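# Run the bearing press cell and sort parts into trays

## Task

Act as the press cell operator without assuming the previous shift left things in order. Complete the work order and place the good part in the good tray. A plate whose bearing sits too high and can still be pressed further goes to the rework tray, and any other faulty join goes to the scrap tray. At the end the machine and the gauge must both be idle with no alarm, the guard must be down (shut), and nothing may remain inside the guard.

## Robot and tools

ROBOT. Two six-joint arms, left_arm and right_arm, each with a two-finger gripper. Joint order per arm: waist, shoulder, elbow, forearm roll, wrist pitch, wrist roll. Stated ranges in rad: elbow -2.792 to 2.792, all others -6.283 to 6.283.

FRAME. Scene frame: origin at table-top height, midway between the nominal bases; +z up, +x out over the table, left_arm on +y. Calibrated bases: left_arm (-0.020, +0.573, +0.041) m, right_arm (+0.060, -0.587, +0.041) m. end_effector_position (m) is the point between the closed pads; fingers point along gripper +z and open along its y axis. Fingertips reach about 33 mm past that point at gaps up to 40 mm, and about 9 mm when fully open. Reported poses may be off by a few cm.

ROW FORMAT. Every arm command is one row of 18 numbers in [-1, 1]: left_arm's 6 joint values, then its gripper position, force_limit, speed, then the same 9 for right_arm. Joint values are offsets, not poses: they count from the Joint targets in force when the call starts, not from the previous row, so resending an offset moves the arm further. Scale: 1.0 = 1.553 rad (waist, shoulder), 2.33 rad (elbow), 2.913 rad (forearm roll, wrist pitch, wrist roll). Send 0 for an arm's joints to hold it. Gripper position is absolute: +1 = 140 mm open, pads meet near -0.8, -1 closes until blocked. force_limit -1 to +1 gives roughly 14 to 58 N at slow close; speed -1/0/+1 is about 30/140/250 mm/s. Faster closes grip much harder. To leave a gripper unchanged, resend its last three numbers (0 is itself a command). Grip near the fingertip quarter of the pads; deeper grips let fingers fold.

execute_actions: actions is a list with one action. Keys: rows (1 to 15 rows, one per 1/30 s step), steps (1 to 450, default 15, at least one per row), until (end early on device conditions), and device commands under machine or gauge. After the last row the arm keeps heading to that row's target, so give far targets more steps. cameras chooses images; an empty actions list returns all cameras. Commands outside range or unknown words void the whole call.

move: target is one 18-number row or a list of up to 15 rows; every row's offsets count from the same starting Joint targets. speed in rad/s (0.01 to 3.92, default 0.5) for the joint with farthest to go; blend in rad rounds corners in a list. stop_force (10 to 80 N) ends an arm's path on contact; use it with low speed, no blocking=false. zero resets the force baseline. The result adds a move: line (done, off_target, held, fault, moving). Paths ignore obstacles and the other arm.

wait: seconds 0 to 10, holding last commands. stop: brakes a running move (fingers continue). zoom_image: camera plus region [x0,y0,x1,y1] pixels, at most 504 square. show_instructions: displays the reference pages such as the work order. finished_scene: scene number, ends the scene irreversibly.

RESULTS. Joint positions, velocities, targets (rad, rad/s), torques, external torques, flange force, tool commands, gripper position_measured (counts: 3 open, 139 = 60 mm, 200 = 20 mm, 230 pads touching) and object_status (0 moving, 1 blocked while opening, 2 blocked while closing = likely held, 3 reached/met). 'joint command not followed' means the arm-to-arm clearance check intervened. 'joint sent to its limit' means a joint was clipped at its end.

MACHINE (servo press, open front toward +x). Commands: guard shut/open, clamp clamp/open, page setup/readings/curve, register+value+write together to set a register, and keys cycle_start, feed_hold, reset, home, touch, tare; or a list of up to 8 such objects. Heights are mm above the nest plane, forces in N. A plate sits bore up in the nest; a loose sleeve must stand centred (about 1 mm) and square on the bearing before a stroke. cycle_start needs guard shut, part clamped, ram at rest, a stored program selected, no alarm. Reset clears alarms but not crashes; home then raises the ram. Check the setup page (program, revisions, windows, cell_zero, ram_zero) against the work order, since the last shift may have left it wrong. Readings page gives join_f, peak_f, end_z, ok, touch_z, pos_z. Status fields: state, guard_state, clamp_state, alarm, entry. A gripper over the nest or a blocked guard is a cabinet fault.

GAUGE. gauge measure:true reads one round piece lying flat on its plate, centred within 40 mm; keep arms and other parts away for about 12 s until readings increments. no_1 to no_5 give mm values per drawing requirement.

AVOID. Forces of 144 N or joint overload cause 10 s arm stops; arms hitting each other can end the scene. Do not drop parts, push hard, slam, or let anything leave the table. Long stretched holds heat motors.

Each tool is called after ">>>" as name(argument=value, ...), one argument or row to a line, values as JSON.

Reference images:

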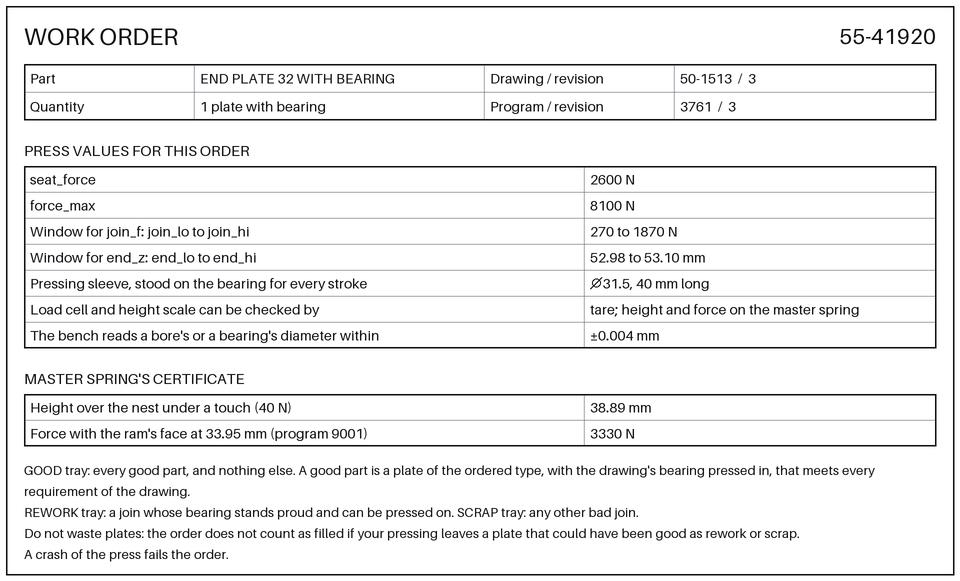

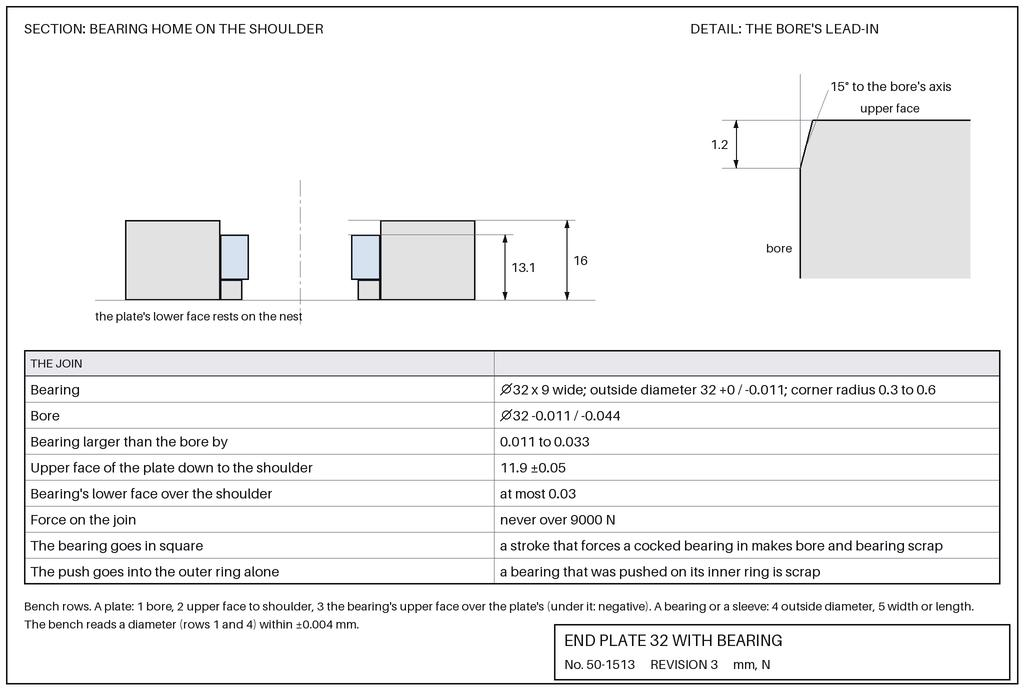

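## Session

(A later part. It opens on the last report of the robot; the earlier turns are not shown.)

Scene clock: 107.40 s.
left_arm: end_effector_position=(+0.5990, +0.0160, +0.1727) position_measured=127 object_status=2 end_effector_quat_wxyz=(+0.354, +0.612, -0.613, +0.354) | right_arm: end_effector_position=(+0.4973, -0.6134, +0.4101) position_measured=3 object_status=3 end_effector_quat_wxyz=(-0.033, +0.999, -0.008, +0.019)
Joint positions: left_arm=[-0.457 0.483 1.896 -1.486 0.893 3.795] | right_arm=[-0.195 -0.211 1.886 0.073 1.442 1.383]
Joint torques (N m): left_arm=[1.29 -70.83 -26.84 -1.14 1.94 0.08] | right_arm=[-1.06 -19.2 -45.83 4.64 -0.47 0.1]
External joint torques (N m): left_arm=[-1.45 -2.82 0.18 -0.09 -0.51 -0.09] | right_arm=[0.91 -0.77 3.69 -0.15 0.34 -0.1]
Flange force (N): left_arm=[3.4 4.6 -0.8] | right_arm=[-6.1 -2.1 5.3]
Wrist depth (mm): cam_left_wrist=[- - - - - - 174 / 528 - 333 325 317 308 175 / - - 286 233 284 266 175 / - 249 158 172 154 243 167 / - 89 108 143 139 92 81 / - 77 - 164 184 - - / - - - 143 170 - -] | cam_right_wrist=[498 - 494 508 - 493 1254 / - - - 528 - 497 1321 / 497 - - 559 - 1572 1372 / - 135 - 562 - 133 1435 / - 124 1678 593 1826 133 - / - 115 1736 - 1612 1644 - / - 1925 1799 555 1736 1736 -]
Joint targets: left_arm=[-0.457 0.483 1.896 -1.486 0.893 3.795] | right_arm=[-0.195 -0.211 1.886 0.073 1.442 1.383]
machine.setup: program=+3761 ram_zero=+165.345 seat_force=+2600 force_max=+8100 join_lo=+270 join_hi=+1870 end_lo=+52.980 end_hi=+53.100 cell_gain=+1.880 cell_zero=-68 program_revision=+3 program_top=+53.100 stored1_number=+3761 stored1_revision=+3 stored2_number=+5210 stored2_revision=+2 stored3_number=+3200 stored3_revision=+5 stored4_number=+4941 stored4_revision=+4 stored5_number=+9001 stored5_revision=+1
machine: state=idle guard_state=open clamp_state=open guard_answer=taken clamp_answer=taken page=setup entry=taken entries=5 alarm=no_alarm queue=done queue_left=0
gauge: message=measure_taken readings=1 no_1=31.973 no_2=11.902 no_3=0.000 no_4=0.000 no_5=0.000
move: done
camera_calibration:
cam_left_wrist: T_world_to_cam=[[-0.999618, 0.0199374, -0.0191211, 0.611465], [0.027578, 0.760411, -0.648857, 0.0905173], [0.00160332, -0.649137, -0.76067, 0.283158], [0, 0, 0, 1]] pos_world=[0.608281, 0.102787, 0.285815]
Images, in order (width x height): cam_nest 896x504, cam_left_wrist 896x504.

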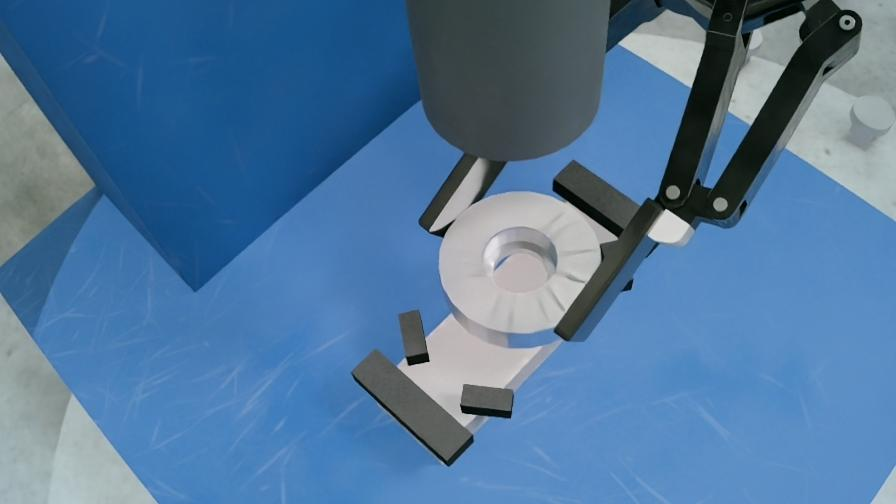

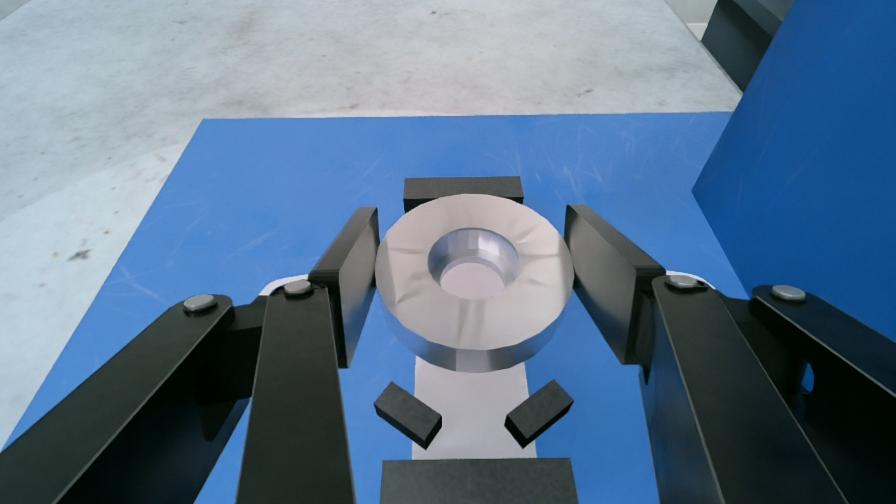

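>>> move(
  target=[0,0.0161,0.0033,-0.0096,-0.0009,0.0154,-1,0,-1,0,0,0,0,0,0,1,1,1],
  speed=0.05,
)

>>> move(
  target=[0,0.0064,0.0013,-0.0038,-0.0003,0.0061,-1,0,-1,0,0,0,0,0,0,1,1,1],
  speed=0.012,
  stop_force=12,
  cameras=["cam_left_wrist","cam_nest"],
)

Scene clock: 109.13 s.
left_arm: end_effector_position=(+0.5995, +0.0157, +0.1531) position_measured=127 object_status=2 end_effector_quat_wxyz=(+0.353, +0.611, -0.613, +0.355) | right_arm: end_effector_position=(+0.4973, -0.6134, +0.4101) position_measured=3 object_status=3 end_effector_quat_wxyz=(-0.033, +0.999, -0.008, +0.019)
Joint positions: left_arm=[-0.457 0.508 1.904 -1.514 0.89 3.84] | right_arm=[-0.195 -0.211 1.886 0.073 1.442 1.383]
Joint torques (N m): left_arm=[1.24 -72.25 -25.79 -1.22 2.03 0.06] | right_arm=[-0.91 -18.91 -45.49 4.64 -0.5 0.15]
External joint torques (N m): left_arm=[-1.36 -2.84 0.22 -0.04 -0.5 -0.06] | right_arm=[0.81 -1.23 3.37 -0.14 0.38 -0.16]
Flange force (N): left_arm=[3.5 4.5 -1.1] | right_arm=[-6.5 -1.8 4.6]
Wrist depth (mm): cam_left_wrist=[622 618 562 586 620 - 184 / 490 519 303 303 288 278 176 / - 256 255 210 253 245 176 / - 221 158 172 154 217 176 / 199 90 108 143 144 92 86 / - 77 - 148 143 - - / - - - 124 126 - -] | cam_right_wrist=[451 519 516 - 534 484 1241 / 536 - - - - 509 1314 / - 568 579 - 547 1533 1364 / - 125 - 571 - 133 1461 / - 124 1701 584 615 133 - / - 1724 1749 - 1749 1678 - / - 481 484 560 1761 1634 -]
Joint targets: left_arm=[-0.457 0.508 1.904 -1.514 0.890 3.840] | right_arm=[-0.195 -0.211 1.886 0.073 1.442 1.383]
machine.setup: program=+3761 ram_zero=+165.345 seat_force=+2600 force_max=+8100 join_lo=+270 join_hi=+1870 end_lo=+52.980 end_hi=+53.100 cell_gain=+1.880 cell_zero=-68 program_revision=+3 program_top=+53.100 stored1_number=+3761 stored1_revision=+3 stored2_number=+5210 stored2_revision=+2 stored3_number=+3200 stored3_revision=+5 stored4_number=+4941 stored4_revision=+4 stored5_number=+9001 stored5_revision=+1
machine: state=idle guard_state=open clamp_state=open guard_answer=taken clamp_answer=taken page=setup entry=taken entries=5 alarm=no_alarm queue=done queue_left=0
gauge: message=measure_taken readings=1 no_1=31.973 no_2=11.902 no_3=0.000 no_4=0.000 no_5=0.000
move: done

Scene clock: 111.13 s.
left_arm: end_effector_position=(+0.5997, +0.0156, +0.1458) position_measured=127 object_status=2 end_effector_quat_wxyz=(+0.353, +0.611, -0.613, +0.355) | right_arm: end_effector_position=(+0.4973, -0.6134, +0.4101) position_measured=3 object_status=3 end_effector_quat_wxyz=(-0.033, +0.999, -0.008, +0.019)
Joint positions: left_arm=[-0.457 0.517 1.907 -1.524 0.889 3.857] | right_arm=[-0.195 -0.211 1.886 0.073 1.442 1.383]
Joint torques (N m): left_arm=[-0.93 -57.37 -19.09 1.06 -2.17 0.4] | right_arm=[-0.66 -19.11 -45.68 4.64 -0.42 0.11]
External joint torques (N m): left_arm=[0.76 -17.86 -6.21 -2.34 3.71 -0.4] | right_arm=[0.52 -0.85 3.6 -0.15 0.29 -0.11]
Flange force (N): left_arm=[17.5 6.7 -16.2] | right_arm=[-6.2 -1.2 5.2]
Wrist depth (mm): cam_left_wrist=[612 - 564 - - - 184 / - - 291 291 289 277 176 / 420 246 245 205 236 234 176 / 227 211 158 172 154 208 185 / - 90 108 143 142 92 86 / - 77 161 140 150 - - / - - - 118 117 - -] | cam_right_wrist=[491 - - 481 500 - 1267 / - 543 - 524 524 506 1328 / 501 - 567 535 - 536 1387 / 502 135 583 - - 143 1444 / - 124 1623 - - 133 - / - 1749 1812 624 1612 1634 - / - 1881 1749 560 1761 1678 -]
Joint targets: left_arm=[-0.457 0.517 1.907 -1.524 0.889 3.857] | right_arm=[-0.195 -0.211 1.886 0.073 1.442 1.383]
machine.setup: program=+3761 ram_zero=+165.345 seat_force=+2600 force_max=+8100 join_lo=+270 join_hi=+1870 end_lo=+52.980 end_hi=+53.100 cell_gain=+1.880 cell_zero=-68 program_revision=+3 program_top=+53.100 stored1_number=+3761 stored1_revision=+3 stored2_number=+5210 stored2_revision=+2 stored3_number=+3200 stored3_revision=+5 stored4_number=+4941 stored4_revision=+4 stored5_number=+9001 stored5_revision=+1
machine: state=idle guard_state=open clamp_state=open guard_answer=taken clamp_answer=taken page=setup entry=taken entries=5 alarm=no_alarm queue=done queue_left=0
gauge: message=measure_taken readings=1 no_1=31.973 no_2=11.902 no_3=0.000 no_4=0.000 no_5=0.000
move: contact (left_arm)
camera_calibration:
cam_left_wrist: T_world_to_cam=[[-0.999555, 0.0199413, -0.0221945, 0.612105], [0.0295811, 0.759537, -0.649791, 0.0722524], [0.00389987, -0.650159, -0.759788, 0.260972], [0, 0, 0, 1]] pos_world=[0.608677, 0.102589, 0.258818]
Images, in order (width x height): cam_nest 896x504, cam_left_wrist 896x504.

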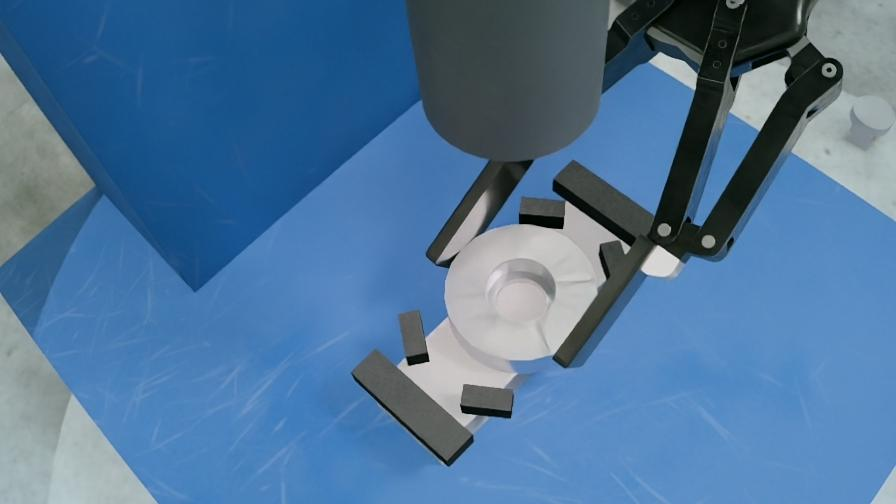

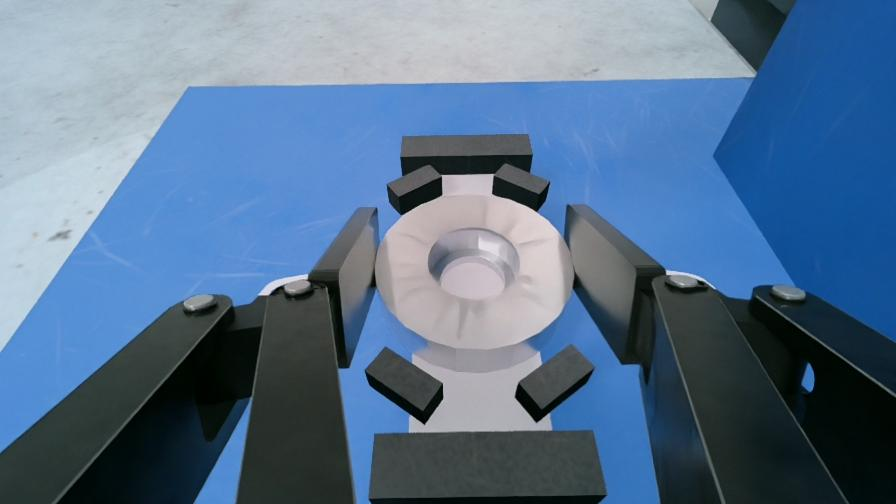

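>>> execute_actions(
  actions=[
    {"rows":[[0,0,0,0,0,0,0.25,0,-1,0,0,0,0,0,0,1,1,1]],"steps":30},
  ],
)

>>> move(
  target=[
    [0.0515,-0.0415,0.0123,0.0294,0.0196,-0.0151,0.25,0,-1,0,0,0,0,0,0,1,1,1],
    [0.0944,-0.1153,0.0032,0.0734,0.0451,-0.0662,0.25,0,-1,0,0,0,0,0,0,1,1,1],
    [0.3077,-0.1596,0.0065,0.1375,0.1371,-0.0533,-0.2,-0.5,-1,0,0,0,0,0,0,1,1,1],
    [0.3405,0.0566,-0.0059,0.1150,0.1058,0.0539,-0.2,-0.5,-1,0,0,0,0,0,0,1,1,1],
  ],
  speed=[0.06,0.2,0.5,0.3],
  blend=[0.01,0.03,0,0],
  cameras=["cam_left_wrist"],
)

>>> execute_actions(
  actions=[
    {"machine":{"clamp":"clamp"},"steps":60},
  ],
  cameras=["cam_nest"],
)

Scene clock: 115.77 s.
left_arm: end_effector_position=(+0.5997, +0.0157, +0.1458) position_measured=98 object_status=3 end_effector_quat_wxyz=(+0.353, +0.611, -0.613, +0.355) | right_arm: end_effector_position=(+0.4973, -0.6134, +0.4101) position_measured=3 object_status=3 end_effector_quat_wxyz=(-0.033, +0.999, -0.008, +0.019)
Joint positions: left_arm=[-0.457 0.517 1.907 -1.524 0.889 3.857] | right_arm=[-0.195 -0.211 1.886 0.073 1.442 1.383]
Joint torques (N m): left_arm=[1.21 -71.35 -24.77 -0.98 1.78 0.08] | right_arm=[-0.85 -19.17 -45.76 4.64 -0.44 0.13]
External joint torques (N m): left_arm=[-1.37 -3.98 -0.41 -0.3 -0.23 -0.09] | right_arm=[0.77 -1.18 3.59 -0.14 0.32 -0.14]
Flange force (N): left_arm=[4.8 4.6 -1.8] | right_arm=[-6.7 -1.8 5.1]
Wrist depth (mm): cam_left_wrist=[- - 608 - 620 589 175 / - 294 289 289 288 286 168 / - 246 244 199 241 233 176 / - 211 146 171 160 202 185 / - 89 139 142 149 107 86 / - - 165 140 157 - - / - - 149 117 119 - -] | cam_right_wrist=[- - 514 - 487 - 1307 / - - 533 523 514 491 1349 / 510 - 571 552 - 1372 1349 / 510 125 - - - 133 1435 / - 124 1602 - - 133 - / - 1736 1786 - 1644 1701 - / - 1867 1826 562 1749 1689 -]
Joint targets: left_arm=[-0.457 0.517 1.907 -1.524 0.889 3.857] | right_arm=[-0.195 -0.211 1.886 0.073 1.442 1.383]
machine.setup: program=+3761 ram_zero=+165.345 seat_force=+2600 force_max=+8100 join_lo=+270 join_hi=+1870 end_lo=+52.980 end_hi=+53.100 cell_gain=+1.880 cell_zero=-68 program_revision=+3 program_top=+53.100 stored1_number=+3761 stored1_revision=+3 stored2_number=+5210 stored2_revision=+2 stored3_number=+3200 stored3_revision=+5 stored4_number=+4941 stored4_revision=+4 stored5_number=+9001 stored5_revision=+1
machine: state=idle guard_state=open clamp_state=open guard_answer=taken clamp_answer=taken page=setup entry=taken entries=5 alarm=no_alarm queue=done queue_left=0
gauge: message=measure_taken readings=1 no_1=31.973 no_2=11.902 no_3=0.000 no_4=0.000 no_5=0.000

Scene clock: 121.80 s.
left_arm: end_effector_position=(+0.6646, +0.3660, +0.0903) position_measured=154 object_status=3 end_effector_quat_wxyz=(+0.354, +0.612, -0.612, +0.354) | right_arm: end_effector_position=(+0.4973, -0.6134, +0.4101) position_measured=3 object_status=3 end_effector_quat_wxyz=(-0.033, +0.999, -0.008, +0.019)
Joint positions: left_arm=[0.072 0.605 1.893 -1.189 1.198 4.014] | right_arm=[-0.195 -0.211 1.886 0.073 1.442 1.383]
Joint torques (N m): left_arm=[1.12 -75.9 -21.05 -0.22 2.04 0] | right_arm=[-0.8 -19.23 -45.71 4.62 -0.48 0.15]
External joint torques (N m): left_arm=[-1.35 -3.8 -0.59 -0.27 -0.21 0] | right_arm=[0.62 -0.46 3.74 -0.14 0.35 -0.15]
Flange force (N): left_arm=[5.7 2.7 -0.1] | right_arm=[-5.8 -1.2 5.4]
Wrist depth (mm): cam_left_wrist=[461 450 268 261 269 - 269 / 380 399 316 300 291 - - / 310 306 313 312 324 301 312 / 270 280 - 222 141 275 267 / - - 84 232 121 - 229 / - - - 211 210 - 71 / - - - 190 190 - -] | cam_right_wrist=[469 517 - 499 479 477 1241 / - 522 516 - - 490 1342 / - - - - - - 1357 / - 135 - - - 132 1427 / - 124 1724 591 598 133 - / - 1724 1701 - 1634 1655 - / - 1910 633 559 1774 1736 -]
Joint targets: left_arm=[0.072 0.605 1.893 -1.189 1.198 4.014] | right_arm=[-0.195 -0.211 1.886 0.073 1.442 1.383]
machine.setup: program=+3761 ram_zero=+165.345 seat_force=+2600 force_max=+8100 join_lo=+270 join_hi=+1870 end_lo=+52.980 end_hi=+53.100 cell_gain=+1.880 cell_zero=-68 program_revision=+3 program_top=+53.100 stored1_number=+3761 stored1_revision=+3 stored2_number=+5210 stored2_revision=+2 stored3_number=+3200 stored3_revision=+5 stored4_number=+4941 stored4_revision=+4 stored5_number=+9001 stored5_revision=+1
machine: state=idle guard_state=open clamp_state=open guard_answer=taken clamp_answer=taken page=setup entry=taken entries=5 alarm=no_alarm queue=done queue_left=0
gauge: message=measure_taken readings=1 no_1=31.973 no_2=11.902 no_3=0.000 no_4=0.000 no_5=0.000
move: done
camera_calibration:
cam_left_wrist: T_world_to_cam=[[-0.999645, 0.0191856, -0.0184642, 0.668715], [0.0265789, 0.760756, -0.648494, -0.230394], [0.00160504, -0.648755, -0.760996, 0.447539], [0, 0, 0, 1]] pos_world=[0.673883, 0.452787, 0.203514]
Images, in order (width x height): cam_left_wrist 896x504.

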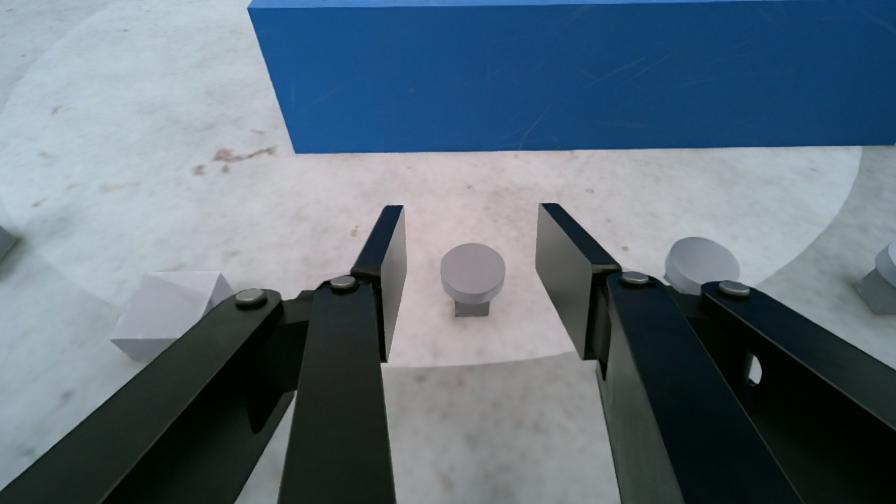

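Scene clock: 124.00 s.
left_arm: end_effector_position=(+0.6645, +0.3660, +0.0902) position_measured=154 object_status=3 end_effector_quat_wxyz=(+0.354, +0.612, -0.612, +0.354) | right_arm: end_effector_position=(+0.4973, -0.6134, +0.4101) position_measured=3 object_status=3 end_effector_quat_wxyz=(-0.033, +0.999, -0.008, +0.019)
Joint positions: left_arm=[0.072 0.605 1.893 -1.189 1.198 4.014] | right_arm=[-0.195 -0.211 1.886 0.073 1.442 1.383]
Joint torques (N m): left_arm=[1.31 -75.7 -21.01 -0.16 2.12 0.07] | right_arm=[-0.66 -19.04 -45.66 4.61 -0.42 0.13]
External joint torques (N m): left_arm=[-1.52 -4.22 -0.71 -0.34 -0.29 -0.07] | right_arm=[0.51 -0.96 3.48 -0.11 0.29 -0.13]
Flange force (N): left_arm=[6.5 2.8 -0.1] | right_arm=[-6.3 -1.1 5.0]
Wrist depth (mm): cam_left_wrist=[464 459 - - - - - / - - - 314 - - - / 311 316 314 327 311 310 315 / 271 271 262 219 140 232 266 / 236 - 84 230 121 - 230 / - - - 211 - - 71 / - - - 191 - - -] | cam_right_wrist=[454 522 506 - 521 - 1287 / 458 551 - - 509 495 1357 / 484 573 569 - - 534 1372 / 506 135 595 - 572 142 1461 / - 124 1701 555 587 133 - / - 1774 1749 - 1655 1666 - / - 1881 1826 559 1736 1689 -]
Joint targets: left_arm=[0.072 0.605 1.893 -1.189 1.198 4.014] | right_arm=[-0.195 -0.211 1.886 0.073 1.442 1.383]
Tool commands: left_gripper/position=-0.2 left_gripper/force_limit=-0.5 left_gripper/speed=-1.0 right_gripper/position=+1.0 right_gripper/force_limit=+1.0 right_gripper/speed=+1.0
machine.setup: program=+3761 ram_zero=+165.345 seat_force=+2600 force_max=+8100 join_lo=+270 join_hi=+1870 end_lo=+52.980 end_hi=+53.100 cell_gain=+1.880 cell_zero=-68 program_revision=+3 program_top=+53.100 stored1_number=+3761 stored1_revision=+3 stored2_number=+5210 stored2_revision=+2 stored3_number=+3200 stored3_revision=+5 stored4_number=+4941 stored4_revision=+4 stored5_number=+9001 stored5_revision=+1
machine: state=idle guard_state=open clamp_state=clamped guard_answer=taken clamp_answer=taken page=setup entry=taken entries=5 alarm=no_alarm queue=done queue_left=0
gauge: message=measure_taken readings=1 no_1=31.973 no_2=11.902 no_3=0.000 no_4=0.000 no_5=0.000
Images, in order (width x height): cam_nest 896x504.

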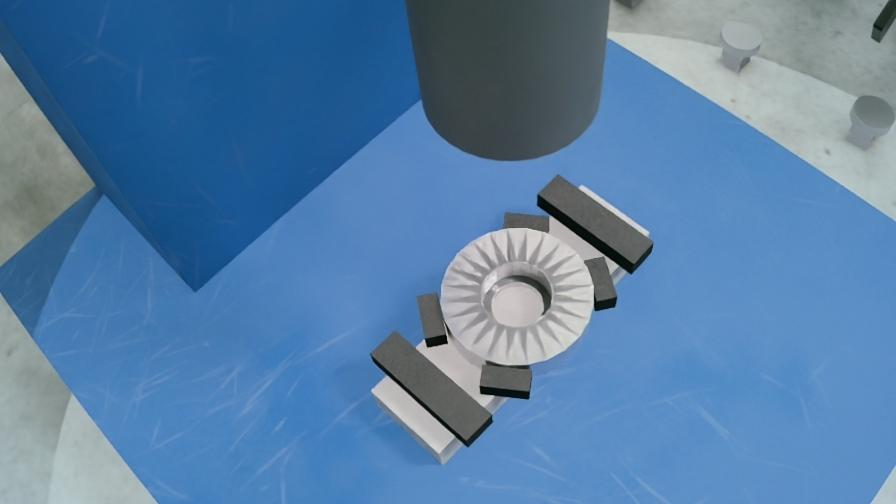

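>>> move(
  target=[-0.0290,0.0301,0.0075,-0.0201,-0.0164,0.0188,-0.2,-0.5,-1,0,0,0,0,0,0,1,1,1],
  speed=0.05,
  cameras=["cam_left_wrist"],
)

Scene clock: 127.40 s.
left_arm: end_effector_position=(+0.6618, +0.3352, +0.0523) position_measured=154 object_status=3 end_effector_quat_wxyz=(+0.353, +0.613, -0.612, +0.353) | right_arm: end_effector_position=(+0.4973, -0.6134, +0.4101) position_measured=3 object_status=3 end_effector_quat_wxyz=(-0.033, +0.999, -0.008, +0.019)
Joint positions: left_arm=[0.027 0.652 1.91 -1.248 1.15 4.069] | right_arm=[-0.195 -0.211 1.886 0.073 1.442 1.383]
Joint torques (N m): left_arm=[1.39 -77.46 -18.69 -0.28 2.17 0.08] | right_arm=[-0.9 -19.39 -45.76 4.71 -0.41 0.16]
External joint torques (N m): left_arm=[-1.62 -3.92 -0.76 -0.3 -0.26 -0.08] | right_arm=[0.82 -0.93 3.58 -0.2 0.29 -0.16]
Flange force (N): left_arm=[6.3 2.2 -0.1] | right_arm=[-6.2 -1.8 5.2]
Wrist depth (mm): cam_left_wrist=[370 375 236 234 231 - 245 / - - 260 - 275 - 272 / - 262 255 - 260 - 258 / - 220 219 167 140 178 204 / - - 84 184 121 - 194 / - - - 173 - - 71 / - - - 154 154 - -] | cam_right_wrist=[- - - 499 488 491 1260 / 522 - 540 522 500 - 1335 / - 563 554 534 - 1572 1372 / 513 135 583 - 554 133 1427 / - 124 1644 - 588 143 - / - 1812 1761 598 1712 1655 - / - 1812 1786 566 1724 1712 -]
Joint targets: left_arm=[0.027 0.652 1.910 -1.248 1.150 4.069] | right_arm=[-0.195 -0.211 1.886 0.073 1.442 1.383]
machine.setup: program=+3761 ram_zero=+165.345 seat_force=+2600 force_max=+8100 join_lo=+270 join_hi=+1870 end_lo=+52.980 end_hi=+53.100 cell_gain=+1.880 cell_zero=-68 program_revision=+3 program_top=+53.100 stored1_number=+3761 stored1_revision=+3 stored2_number=+5210 stored2_revision=+2 stored3_number=+3200 stored3_revision=+5 stored4_number=+4941 stored4_revision=+4 stored5_number=+9001 stored5_revision=+1
machine: state=idle guard_state=open clamp_state=clamped guard_answer=taken clamp_answer=taken page=setup entry=taken entries=5 alarm=no_alarm queue=done queue_left=0
gauge: message=measure_taken readings=1 no_1=31.973 no_2=11.902 no_3=0.000 no_4=0.000 no_5=0.000
move: done
camera_calibration:
cam_left_wrist: T_world_to_cam=[[-0.999678, 0.0179538, -0.0179098, 0.666263], [0.0252798, 0.761428, -0.647756, -0.230913], [0.00200737, -0.648001, -0.761637, 0.39803], [0, 0, 0, 1]] pos_world=[0.671087, 0.421786, 0.165511]
Images, in order (width x height): cam_left_wrist 896x504.

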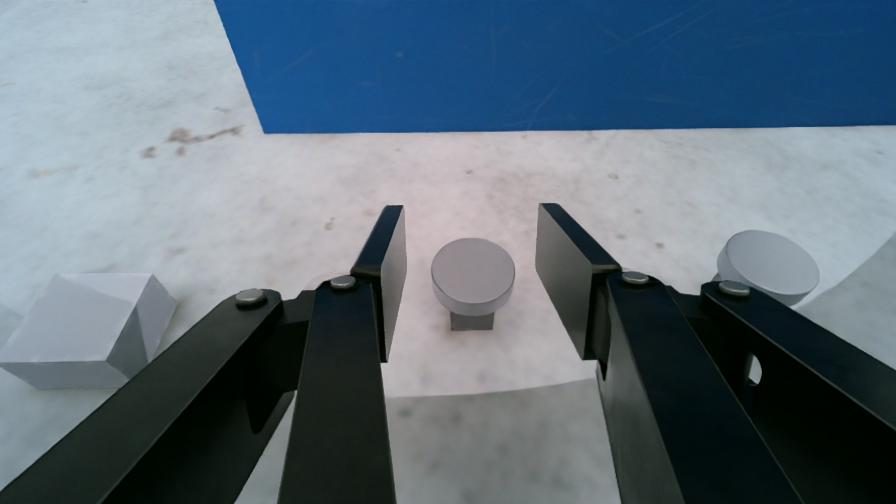

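>>> execute_actions(
  actions=[
    {"rows":[[0,0,0,0,0,0,-1,-0.5,-1,0,0,0,0,0,0,1,1,1]],"steps":50},
  ],
  cameras=["cam_left_wrist"],
)

Scene clock: 129.80 s.
left_arm: end_effector_position=(+0.6618, +0.3352, +0.0523) position_measured=183 object_status=2 end_effector_quat_wxyz=(+0.353, +0.613, -0.612, +0.353) | right_arm: end_effector_position=(+0.4973, -0.6134, +0.4101) position_measured=3 object_status=3 end_effector_quat_wxyz=(-0.033, +0.999, -0.008, +0.019)
Joint positions: left_arm=[0.027 0.652 1.91 -1.248 1.15 4.069] | right_arm=[-0.195 -0.211 1.886 0.073 1.442 1.383]
Joint torques (N m): left_arm=[0.45 -75.59 -17.87 -0.02 1.66 0.06] | right_arm=[-0.62 -19.02 -45.89 4.63 -0.5 0.13]
External joint torques (N m): left_arm=[-0.68 -5.73 -1.6 -0.57 0.25 -0.06] | right_arm=[0.47 -0.88 3.78 -0.13 0.37 -0.13]
Flange force (N): left_arm=[7.9 2.1 -2.7] | right_arm=[-6.6 -1.0 5.3]
Wrist depth (mm): cam_left_wrist=[- - 242 243 241 - 238 / - - 266 - - 271 - / - - 253 - - 258 - / - 223 - 167 153 211 205 / - - 84 169 - 93 190 / - - - - - 74 - / - - - 157 - - -] | cam_right_wrist=[449 521 503 499 489 - 1300 / 472 - 532 534 509 526 1321 / 490 - 555 547 523 536 1387 / 513 136 581 - - 133 1411 / - 125 1689 - - 134 - / - 1749 1774 - 2104 1612 - / - 1774 1839 557 1749 1736 -]
Joint targets: left_arm=[0.027 0.652 1.910 -1.248 1.150 4.069] | right_arm=[-0.195 -0.211 1.886 0.073 1.442 1.383]
machine.setup: program=+3761 ram_zero=+165.345 seat_force=+2600 force_max=+8100 join_lo=+270 join_hi=+1870 end_lo=+52.980 end_hi=+53.100 cell_gain=+1.880 cell_zero=-68 program_revision=+3 program_top=+53.100 stored1_number=+3761 stored1_revision=+3 stored2_number=+5210 stored2_revision=+2 stored3_number=+3200 stored3_revision=+5 stored4_number=+4941 stored4_revision=+4 stored5_number=+9001 stored5_revision=+1
machine: state=idle guard_state=open clamp_state=clamped guard_answer=taken clamp_answer=taken page=setup entry=taken entries=5 alarm=no_alarm queue=done queue_left=0
gauge: message=measure_taken readings=1 no_1=31.973 no_2=11.902 no_3=0.000 no_4=0.000 no_5=0.000
camera_calibration:
cam_left_wrist: T_world_to_cam=[[-0.999678, 0.017952, -0.0179104, 0.666263], [0.025279, 0.761386, -0.647806, -0.230887], [0.00200733, -0.64805, -0.761595, 0.398044], [0, 0, 0, 1]] pos_world=[0.671087, 0.421786, 0.165512]
Images, in order (width x height): cam_left_wrist 896x504.

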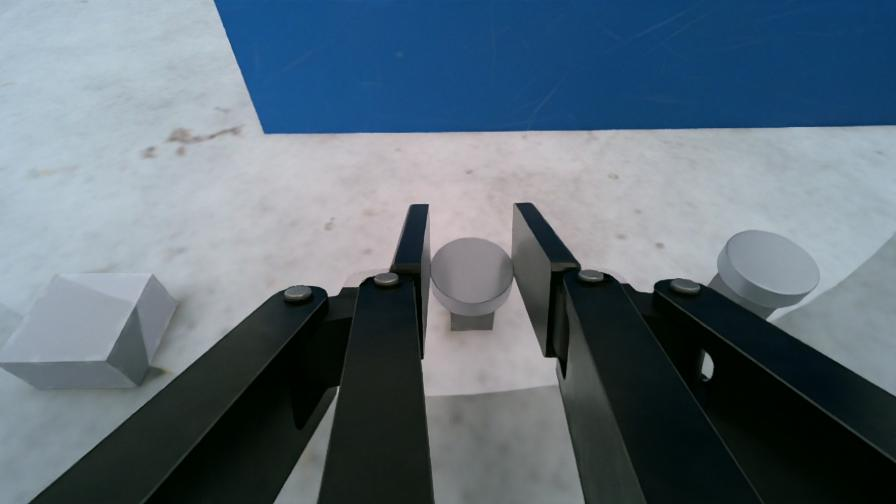

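>>> move(
  target=[
    [0,-0.0773,0,0,0,0,-1,-0.5,-1,0,0,0,0,0,0,1,1,1],
    [0.0670,-0.4527,0.1163,0.4284,-0.4071,-0.8575,-1,-0.5,-1,0,0,0,0,0,0,1,1,1],
    [0.0747,-0.0747,0.0137,0.4284,-0.5263,-0.8575,-1,-0.5,-1,0,0,0,0,0,0,1,1,1],
    [0.0742,-0.0236,0.0185,0.4284,-0.5575,-0.8575,-1,-0.5,-1,0,0,0,0,0,0,1,1,1],
  ],
  speed=[0.12,0.8,0.5,0.1],
  blend=[0.02,0.05,0.02,0],
)

>>> move(
  target=[0,0.0105,0.0005,0,-0.0060,0,-1,-0.5,-1,0,0,0,0,0,0,1,1,1],
  speed=0.012,
  stop_force=12,
  cameras=["cam_left_wrist"],
)

Scene clock: 137.60 s.
left_arm: end_effector_position=(+0.9154, +0.7376, +0.0639) position_measured=183 object_status=2 end_effector_quat_wxyz=(-0.034, +0.864, +0.059, +0.499) | right_arm: end_effector_position=(+0.4973, -0.6134, +0.4101) position_measured=3 object_status=3 end_effector_quat_wxyz=(-0.033, +0.999, -0.008, +0.019)
Joint positions: left_arm=[0.142 0.615 1.954 0 -0.474 1.571] | right_arm=[-0.195 -0.211 1.886 0.073 1.442 1.383]
Joint torques (N m): left_arm=[1.22 -80.03 -24.61 2.61 -2.36 0.04] | right_arm=[-0.7 -19.17 -45.78 4.66 -0.43 0.14]
External joint torques (N m): left_arm=[-1.51 -3.57 -0.24 -0.3 -0.03 -0.04] | right_arm=[0.57 -0.92 3.59 -0.16 0.3 -0.14]
Flange force (N): left_arm=[3.0 3.2 -5.1] | right_arm=[-6.3 -1.2 5.1]
Wrist depth (mm): cam_left_wrist=[2705 2322 396 285 276 3371 2322 / 2237 - 322 313 305 320 314 / 150 147 260 268 290 266 262 / - 148 199 172 154 - 229 / - 143 84 167 - 93 205 / - - - 156 - 74 - / - - - 141 - - -] | cam_right_wrist=[- - - - - 480 1321 / - 531 548 531 532 - 1321 / 487 - 555 509 525 1395 1364 / 511 135 - - - 133 1444 / - 124 1712 - 1562 133 - / - 1736 1724 560 1655 2159 - / - 1881 1774 563 1655 1689 -]
Joint targets: left_arm=[0.142 0.615 1.954 0.000 -0.474 1.571] | right_arm=[-0.195 -0.211 1.886 0.073 1.442 1.383]
machine.setup: program=+3761 ram_zero=+165.345 seat_force=+2600 force_max=+8100 join_lo=+270 join_hi=+1870 end_lo=+52.980 end_hi=+53.100 cell_gain=+1.880 cell_zero=-68 program_revision=+3 program_top=+53.100 stored1_number=+3761 stored1_revision=+3 stored2_number=+5210 stored2_revision=+2 stored3_number=+3200 stored3_revision=+5 stored4_number=+4941 stored4_revision=+4 stored5_number=+9001 stored5_revision=+1
machine: state=idle guard_state=open clamp_state=clamped guard_answer=taken clamp_answer=taken page=setup entry=taken entries=5 alarm=no_alarm queue=done queue_left=0
gauge: message=measure_taken readings=1 no_1=31.973 no_2=11.902 no_3=0.000 no_4=0.000 no_5=0.000
move: done

Scene clock: 139.57 s.
left_arm: end_effector_position=(+0.9155, +0.7376, +0.0555) position_measured=183 object_status=2 end_effector_quat_wxyz=(-0.034, +0.864, +0.059, +0.499) | right_arm: end_effector_position=(+0.4973, -0.6134, +0.4101) position_measured=3 object_status=3 end_effector_quat_wxyz=(-0.033, +0.999, -0.008, +0.019)
Joint positions: left_arm=[0.142 0.628 1.954 0 -0.488 1.571] | right_arm=[-0.195 -0.211 1.886 0.073 1.442 1.383]
Joint torques (N m): left_arm=[0.97 -63.66 -16.03 2.56 2.6 0.06] | right_arm=[-0.8 -18.9 -45.66 4.68 -0.44 0.09]
External joint torques (N m): left_arm=[-1.27 -20.34 -8.35 -0.29 -4.99 -0.06] | right_arm=[0.6 -0.7 3.68 -0.2 0.31 -0.09]
Flange force (N): left_arm=[16.2 3.0 -17.7] | right_arm=[-6.0 -1.4 5.3]
Wrist depth (mm): cam_left_wrist=[2675 2765 351 284 283 2034 389 / 2237 - - 306 301 - - / - 145 212 208 256 248 251 / - 138 189 172 152 221 - / 111 - 84 162 - 93 194 / - - - 148 - 74 - / - - - 136 - - -] | cam_right_wrist=[499 - 540 477 510 479 1267 / - 516 - - - 504 1293 / - 560 - 551 - 529 1364 / - 135 558 - - 133 1461 / - 124 1634 - 576 142 - / - 1786 2122 - 1666 1612 - / - 1853 1786 563 1689 1786 -]
Joint targets: left_arm=[0.142 0.628 1.954 0.000 -0.488 1.571] | right_arm=[-0.195 -0.211 1.886 0.073 1.442 1.383]
machine.setup: program=+3761 ram_zero=+165.345 seat_force=+2600 force_max=+8100 join_lo=+270 join_hi=+1870 end_lo=+52.980 end_hi=+53.100 cell_gain=+1.880 cell_zero=-68 program_revision=+3 program_top=+53.100 stored1_number=+3761 stored1_revision=+3 stored2_number=+5210 stored2_revision=+2 stored3_number=+3200 stored3_revision=+5 stored4_number=+4941 stored4_revision=+4 stored5_number=+9001 stored5_revision=+1
machine: state=idle guard_state=open clamp_state=clamped guard_answer=taken clamp_answer=taken page=setup entry=taken entries=5 alarm=no_alarm queue=done queue_left=0
gauge: message=measure_taken readings=1 no_1=31.973 no_2=11.902 no_3=0.000 no_4=0.000 no_5=0.000
move: contact (left_arm)
camera_calibration:
cam_left_wrist: T_world_to_cam=[[0.118211, -0.992819, -0.0183533, 0.63488], [-0.757147, -0.0781615, -0.648551, 0.793987], [0.642459, 0.0905621, -0.76095, -0.470306], [0, 0, 0, 1]] pos_world=[0.828268, 0.734972, 0.168714]
Images, in order (width x height): cam_left_wrist 896x504.

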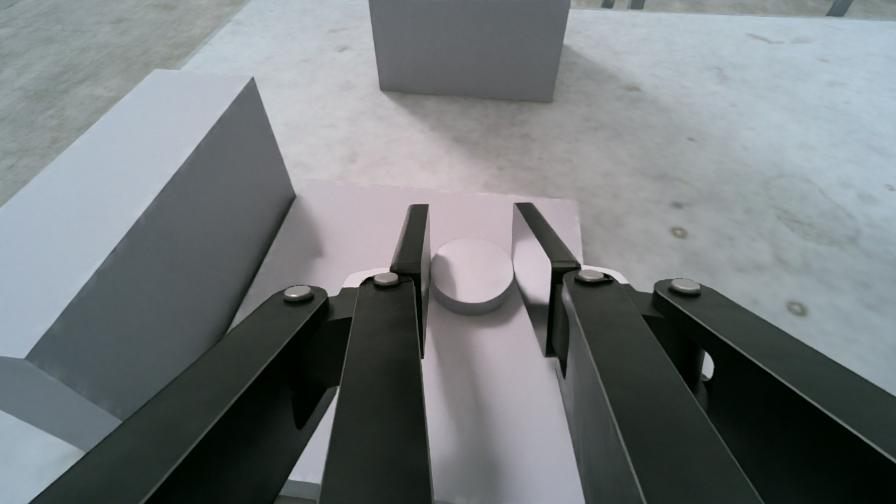

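>>> execute_actions(
  actions=[
    {"rows":[[0,0,0,0,0,0,-0.2,-0.5,-1,0,0,0,0,0,0,1,1,1]],"steps":30},
  ],
)

>>> move(
  target=[
    [-0.0013,-0.0586,0.0434,0,-0.0035,0,-0.2,-0.5,-1,0,0,0,0,0,0,1,1,1],
    [-0.0071,-0.4372,0.0974,0,0.1552,0,-0.2,-0.5,-1,0,0,0,0,0,0,1,1,1],
  ],
  speed=[0.1,0.8],
  blend=[0.02,0],
)

>>> execute_actions(
  actions=[
    {"gauge":{"measure":true},"steps":450,"until":{"gauge":{"readings":[">",1]}}},
  ],
)

Scene clock: 141.67 s.
left_arm: end_effector_position=(+0.9155, +0.7376, +0.0555) position_measured=154 object_status=3 end_effector_quat_wxyz=(-0.034, +0.864, +0.059, +0.499) | right_arm: end_effector_position=(+0.4973, -0.6134, +0.4101) position_measured=3 object_status=3 end_effector_quat_wxyz=(-0.033, +0.999, -0.008, +0.019)
Joint positions: left_arm=[0.142 0.628 1.954 0 -0.488 1.571] | right_arm=[-0.195 -0.211 1.886 0.073 1.442 1.383]
Joint torques (N m): left_arm=[1.06 -80.49 -23.83 2.57 -2.25 0.08] | right_arm=[-0.8 -18.87 -45.81 4.72 -0.43 0.17]
External joint torques (N m): left_arm=[-1.33 -3.88 -0.69 -0.29 -0.15 -0.08] | right_arm=[0.68 -1.15 3.76 -0.23 0.31 -0.17]
Flange force (N): left_arm=[3.6 2.8 -4.8] | right_arm=[-6.9 -1.4 5.4]
Wrist depth (mm): cam_left_wrist=[2675 - - 285 279 - 384 / 2104 159 - 314 306 302 - / - 145 - 211 - 251 - / - 131 183 176 140 - 215 / 111 - 84 165 161 - 184 / - - - 147 - - 71 / - - - 136 130 - -] | cam_right_wrist=[468 499 - 498 - 473 1260 / 491 - - 514 514 - 1223 / - 562 555 - - 539 1379 / - 135 597 - - 133 1419 / - 124 1542 622 583 133 - / - 1774 1712 - 1701 1655 - / - 1867 1799 569 1749 1724 -]
Joint targets: left_arm=[0.142 0.628 1.954 0.000 -0.488 1.571] | right_arm=[-0.195 -0.211 1.886 0.073 1.442 1.383]
machine.setup: program=+3761 ram_zero=+165.345 seat_force=+2600 force_max=+8100 join_lo=+270 join_hi=+1870 end_lo=+52.980 end_hi=+53.100 cell_gain=+1.880 cell_zero=-68 program_revision=+3 program_top=+53.100 stored1_number=+3761 stored1_revision=+3 stored2_number=+5210 stored2_revision=+2 stored3_number=+3200 stored3_revision=+5 stored4_number=+4941 stored4_revision=+4 stored5_number=+9001 stored5_revision=+1
machine: state=idle guard_state=open clamp_state=clamped guard_answer=taken clamp_answer=taken page=setup entry=taken entries=5 alarm=no_alarm queue=done queue_left=0
gauge: message=measure_taken readings=1 no_1=31.973 no_2=11.902 no_3=0.000 no_4=0.000 no_5=0.000

Scene clock: 143.87 s.
left_arm: end_effector_position=(+0.7002, +0.6996, +0.3500) position_measured=154 object_status=3 end_effector_quat_wxyz=(-0.032, +0.864, +0.055, +0.499) | right_arm: end_effector_position=(+0.4973, -0.6134, +0.4101) position_measured=3 object_status=3 end_effector_quat_wxyz=(-0.033, +0.999, -0.008, +0.019)
Joint positions: left_arm=[0.131 -0.051 2.181 0 -0.036 1.571] | right_arm=[-0.195 -0.211 1.886 0.073 1.442 1.383]
Joint torques (N m): left_arm=[1.26 -28.7 -37.21 3.89 -2.26 0.09] | right_arm=[-0.56 -18.87 -45.58 4.64 -0.45 0.14]
External joint torques (N m): left_arm=[-1.39 -3.6 -0.51 -0.26 -0.15 -0.09] | right_arm=[0.43 -1.09 3.53 -0.15 0.32 -0.14]
Flange force (N): left_arm=[0.0 0.0 0.0] | right_arm=[-6.6 -0.9 4.9]
Wrist depth (mm): cam_left_wrist=[3619 3115 4558 509 3282 3729 3371 / 2765 2829 2564 566 2591 2437 2705 / 2258 2279 2122 626 - 724 - / 2437 2017 129 576 140 599 - / 1746 - 84 507 - - 518 / - - - - - - 71 / - - - - - - -] | cam_right_wrist=[- - 496 501 481 - 1287 / - - - 518 512 - 1314 / - - 557 554 526 528 1395 / 515 124 - 562 575 133 1444 / - 125 1786 - 1786 133 - / - 1812 1749 598 1655 1634 - / - 1867 632 562 - 1678 -]
Joint targets: left_arm=[0.131 -0.052 2.181 0.000 -0.036 1.571] | right_arm=[-0.195 -0.211 1.886 0.073 1.442 1.383]
machine.setup: program=+3761 ram_zero=+165.345 seat_force=+2600 force_max=+8100 join_lo=+270 join_hi=+1870 end_lo=+52.980 end_hi=+53.100 cell_gain=+1.880 cell_zero=-68 program_revision=+3 program_top=+53.100 stored1_number=+3761 stored1_revision=+3 stored2_number=+5210 stored2_revision=+2 stored3_number=+3200 stored3_revision=+5 stored4_number=+4941 stored4_revision=+4 stored5_number=+9001 stored5_revision=+1
machine: state=idle guard_state=open clamp_state=clamped guard_answer=taken clamp_answer=taken page=setup entry=taken entries=5 alarm=no_alarm queue=done queue_left=0
gauge: message=measure_taken readings=1 no_1=31.973 no_2=11.902 no_3=0.000 no_4=0.000 no_5=0.000
move: done

Scene clock: 156.07 s.
left_arm: end_effector_position=(+0.7002, +0.6997, +0.3502) position_measured=154 object_status=3 end_effector_quat_wxyz=(-0.032, +0.864, +0.055, +0.499) | right_arm: end_effector_position=(+0.4973, -0.6134, +0.4101) position_measured=3 object_status=3 end_effector_quat_wxyz=(-0.033, +0.999, -0.008, +0.019)
Joint positions: left_arm=[0.131 -0.052 2.181 0 -0.036 1.571] | right_arm=[-0.195 -0.211 1.886 0.073 1.442 1.383]
Joint torques (N m): left_arm=[1.24 -28.8 -37.29 3.84 -2.27 0.05] | right_arm=[-0.78 -19.12 -45.85 4.63 -0.42 0.16]
External joint torques (N m): left_arm=[-1.37 -3.45 -0.42 -0.22 -0.14 -0.05] | right_arm=[0.61 -0.73 3.72 -0.13 0.29 -0.17]
Flange force (N): left_arm=[0.0 0.0 0.0] | right_arm=[-6.2 -1.2 5.4]
Wrist depth (mm): cam_left_wrist=[3282 3516 3238 518 3371 3155 3196 / 2797 2862 2486 843 2511 2797 2705 / 2279 2344 746 691 724 739 - / 1969 1985 606 574 139 509 667 / 1663 - 84 506 - - 510 / - - - - - - 71 / - - - - - - -] | cam_right_wrist=[512 517 511 498 - - 1254 / 462 543 535 - 521 507 1335 / - 572 - - 534 - 1387 / - 135 583 560 557 143 1403 / - 124 619 771 606 133 - / - 1724 1812 - 1712 1655 - / - 1799 1812 563 1749 1736 -]
Joint targets: left_arm=[0.131 -0.052 2.181 0.000 -0.036 1.571] | right_arm=[-0.195 -0.211 1.886 0.073 1.442 1.383]
Tool commands: left_gripper/position=-0.2 left_gripper/force_limit=-0.5 left_gripper/speed=-1.0 right_gripper/position=+1.0 right_gripper/force_limit=+1.0 right_gripper/speed=+1.0
machine.setup: program=+3761 ram_zero=+165.345 seat_force=+2600 force_max=+8100 join_lo=+270 join_hi=+1870 end_lo=+52.980 end_hi=+53.100 cell_gain=+1.880 cell_zero=-68 program_revision=+3 program_top=+53.100 stored1_number=+3761 stored1_revision=+3 stored2_number=+5210 stored2_revision=+2 stored3_number=+3200 stored3_revision=+5 stored4_number=+4941 stored4_revision=+4 stored5_number=+9001 stored5_revision=+1
machine: state=idle guard_state=open clamp_state=clamped guard_answer=taken clamp_answer=taken page=setup entry=taken entries=5 alarm=no_alarm queue=done queue_left=0
gauge: message=measure_taken readings=2 no_1=0.000 no_2=0.000 no_3=0.000 no_4=31.992 no_5=9.002


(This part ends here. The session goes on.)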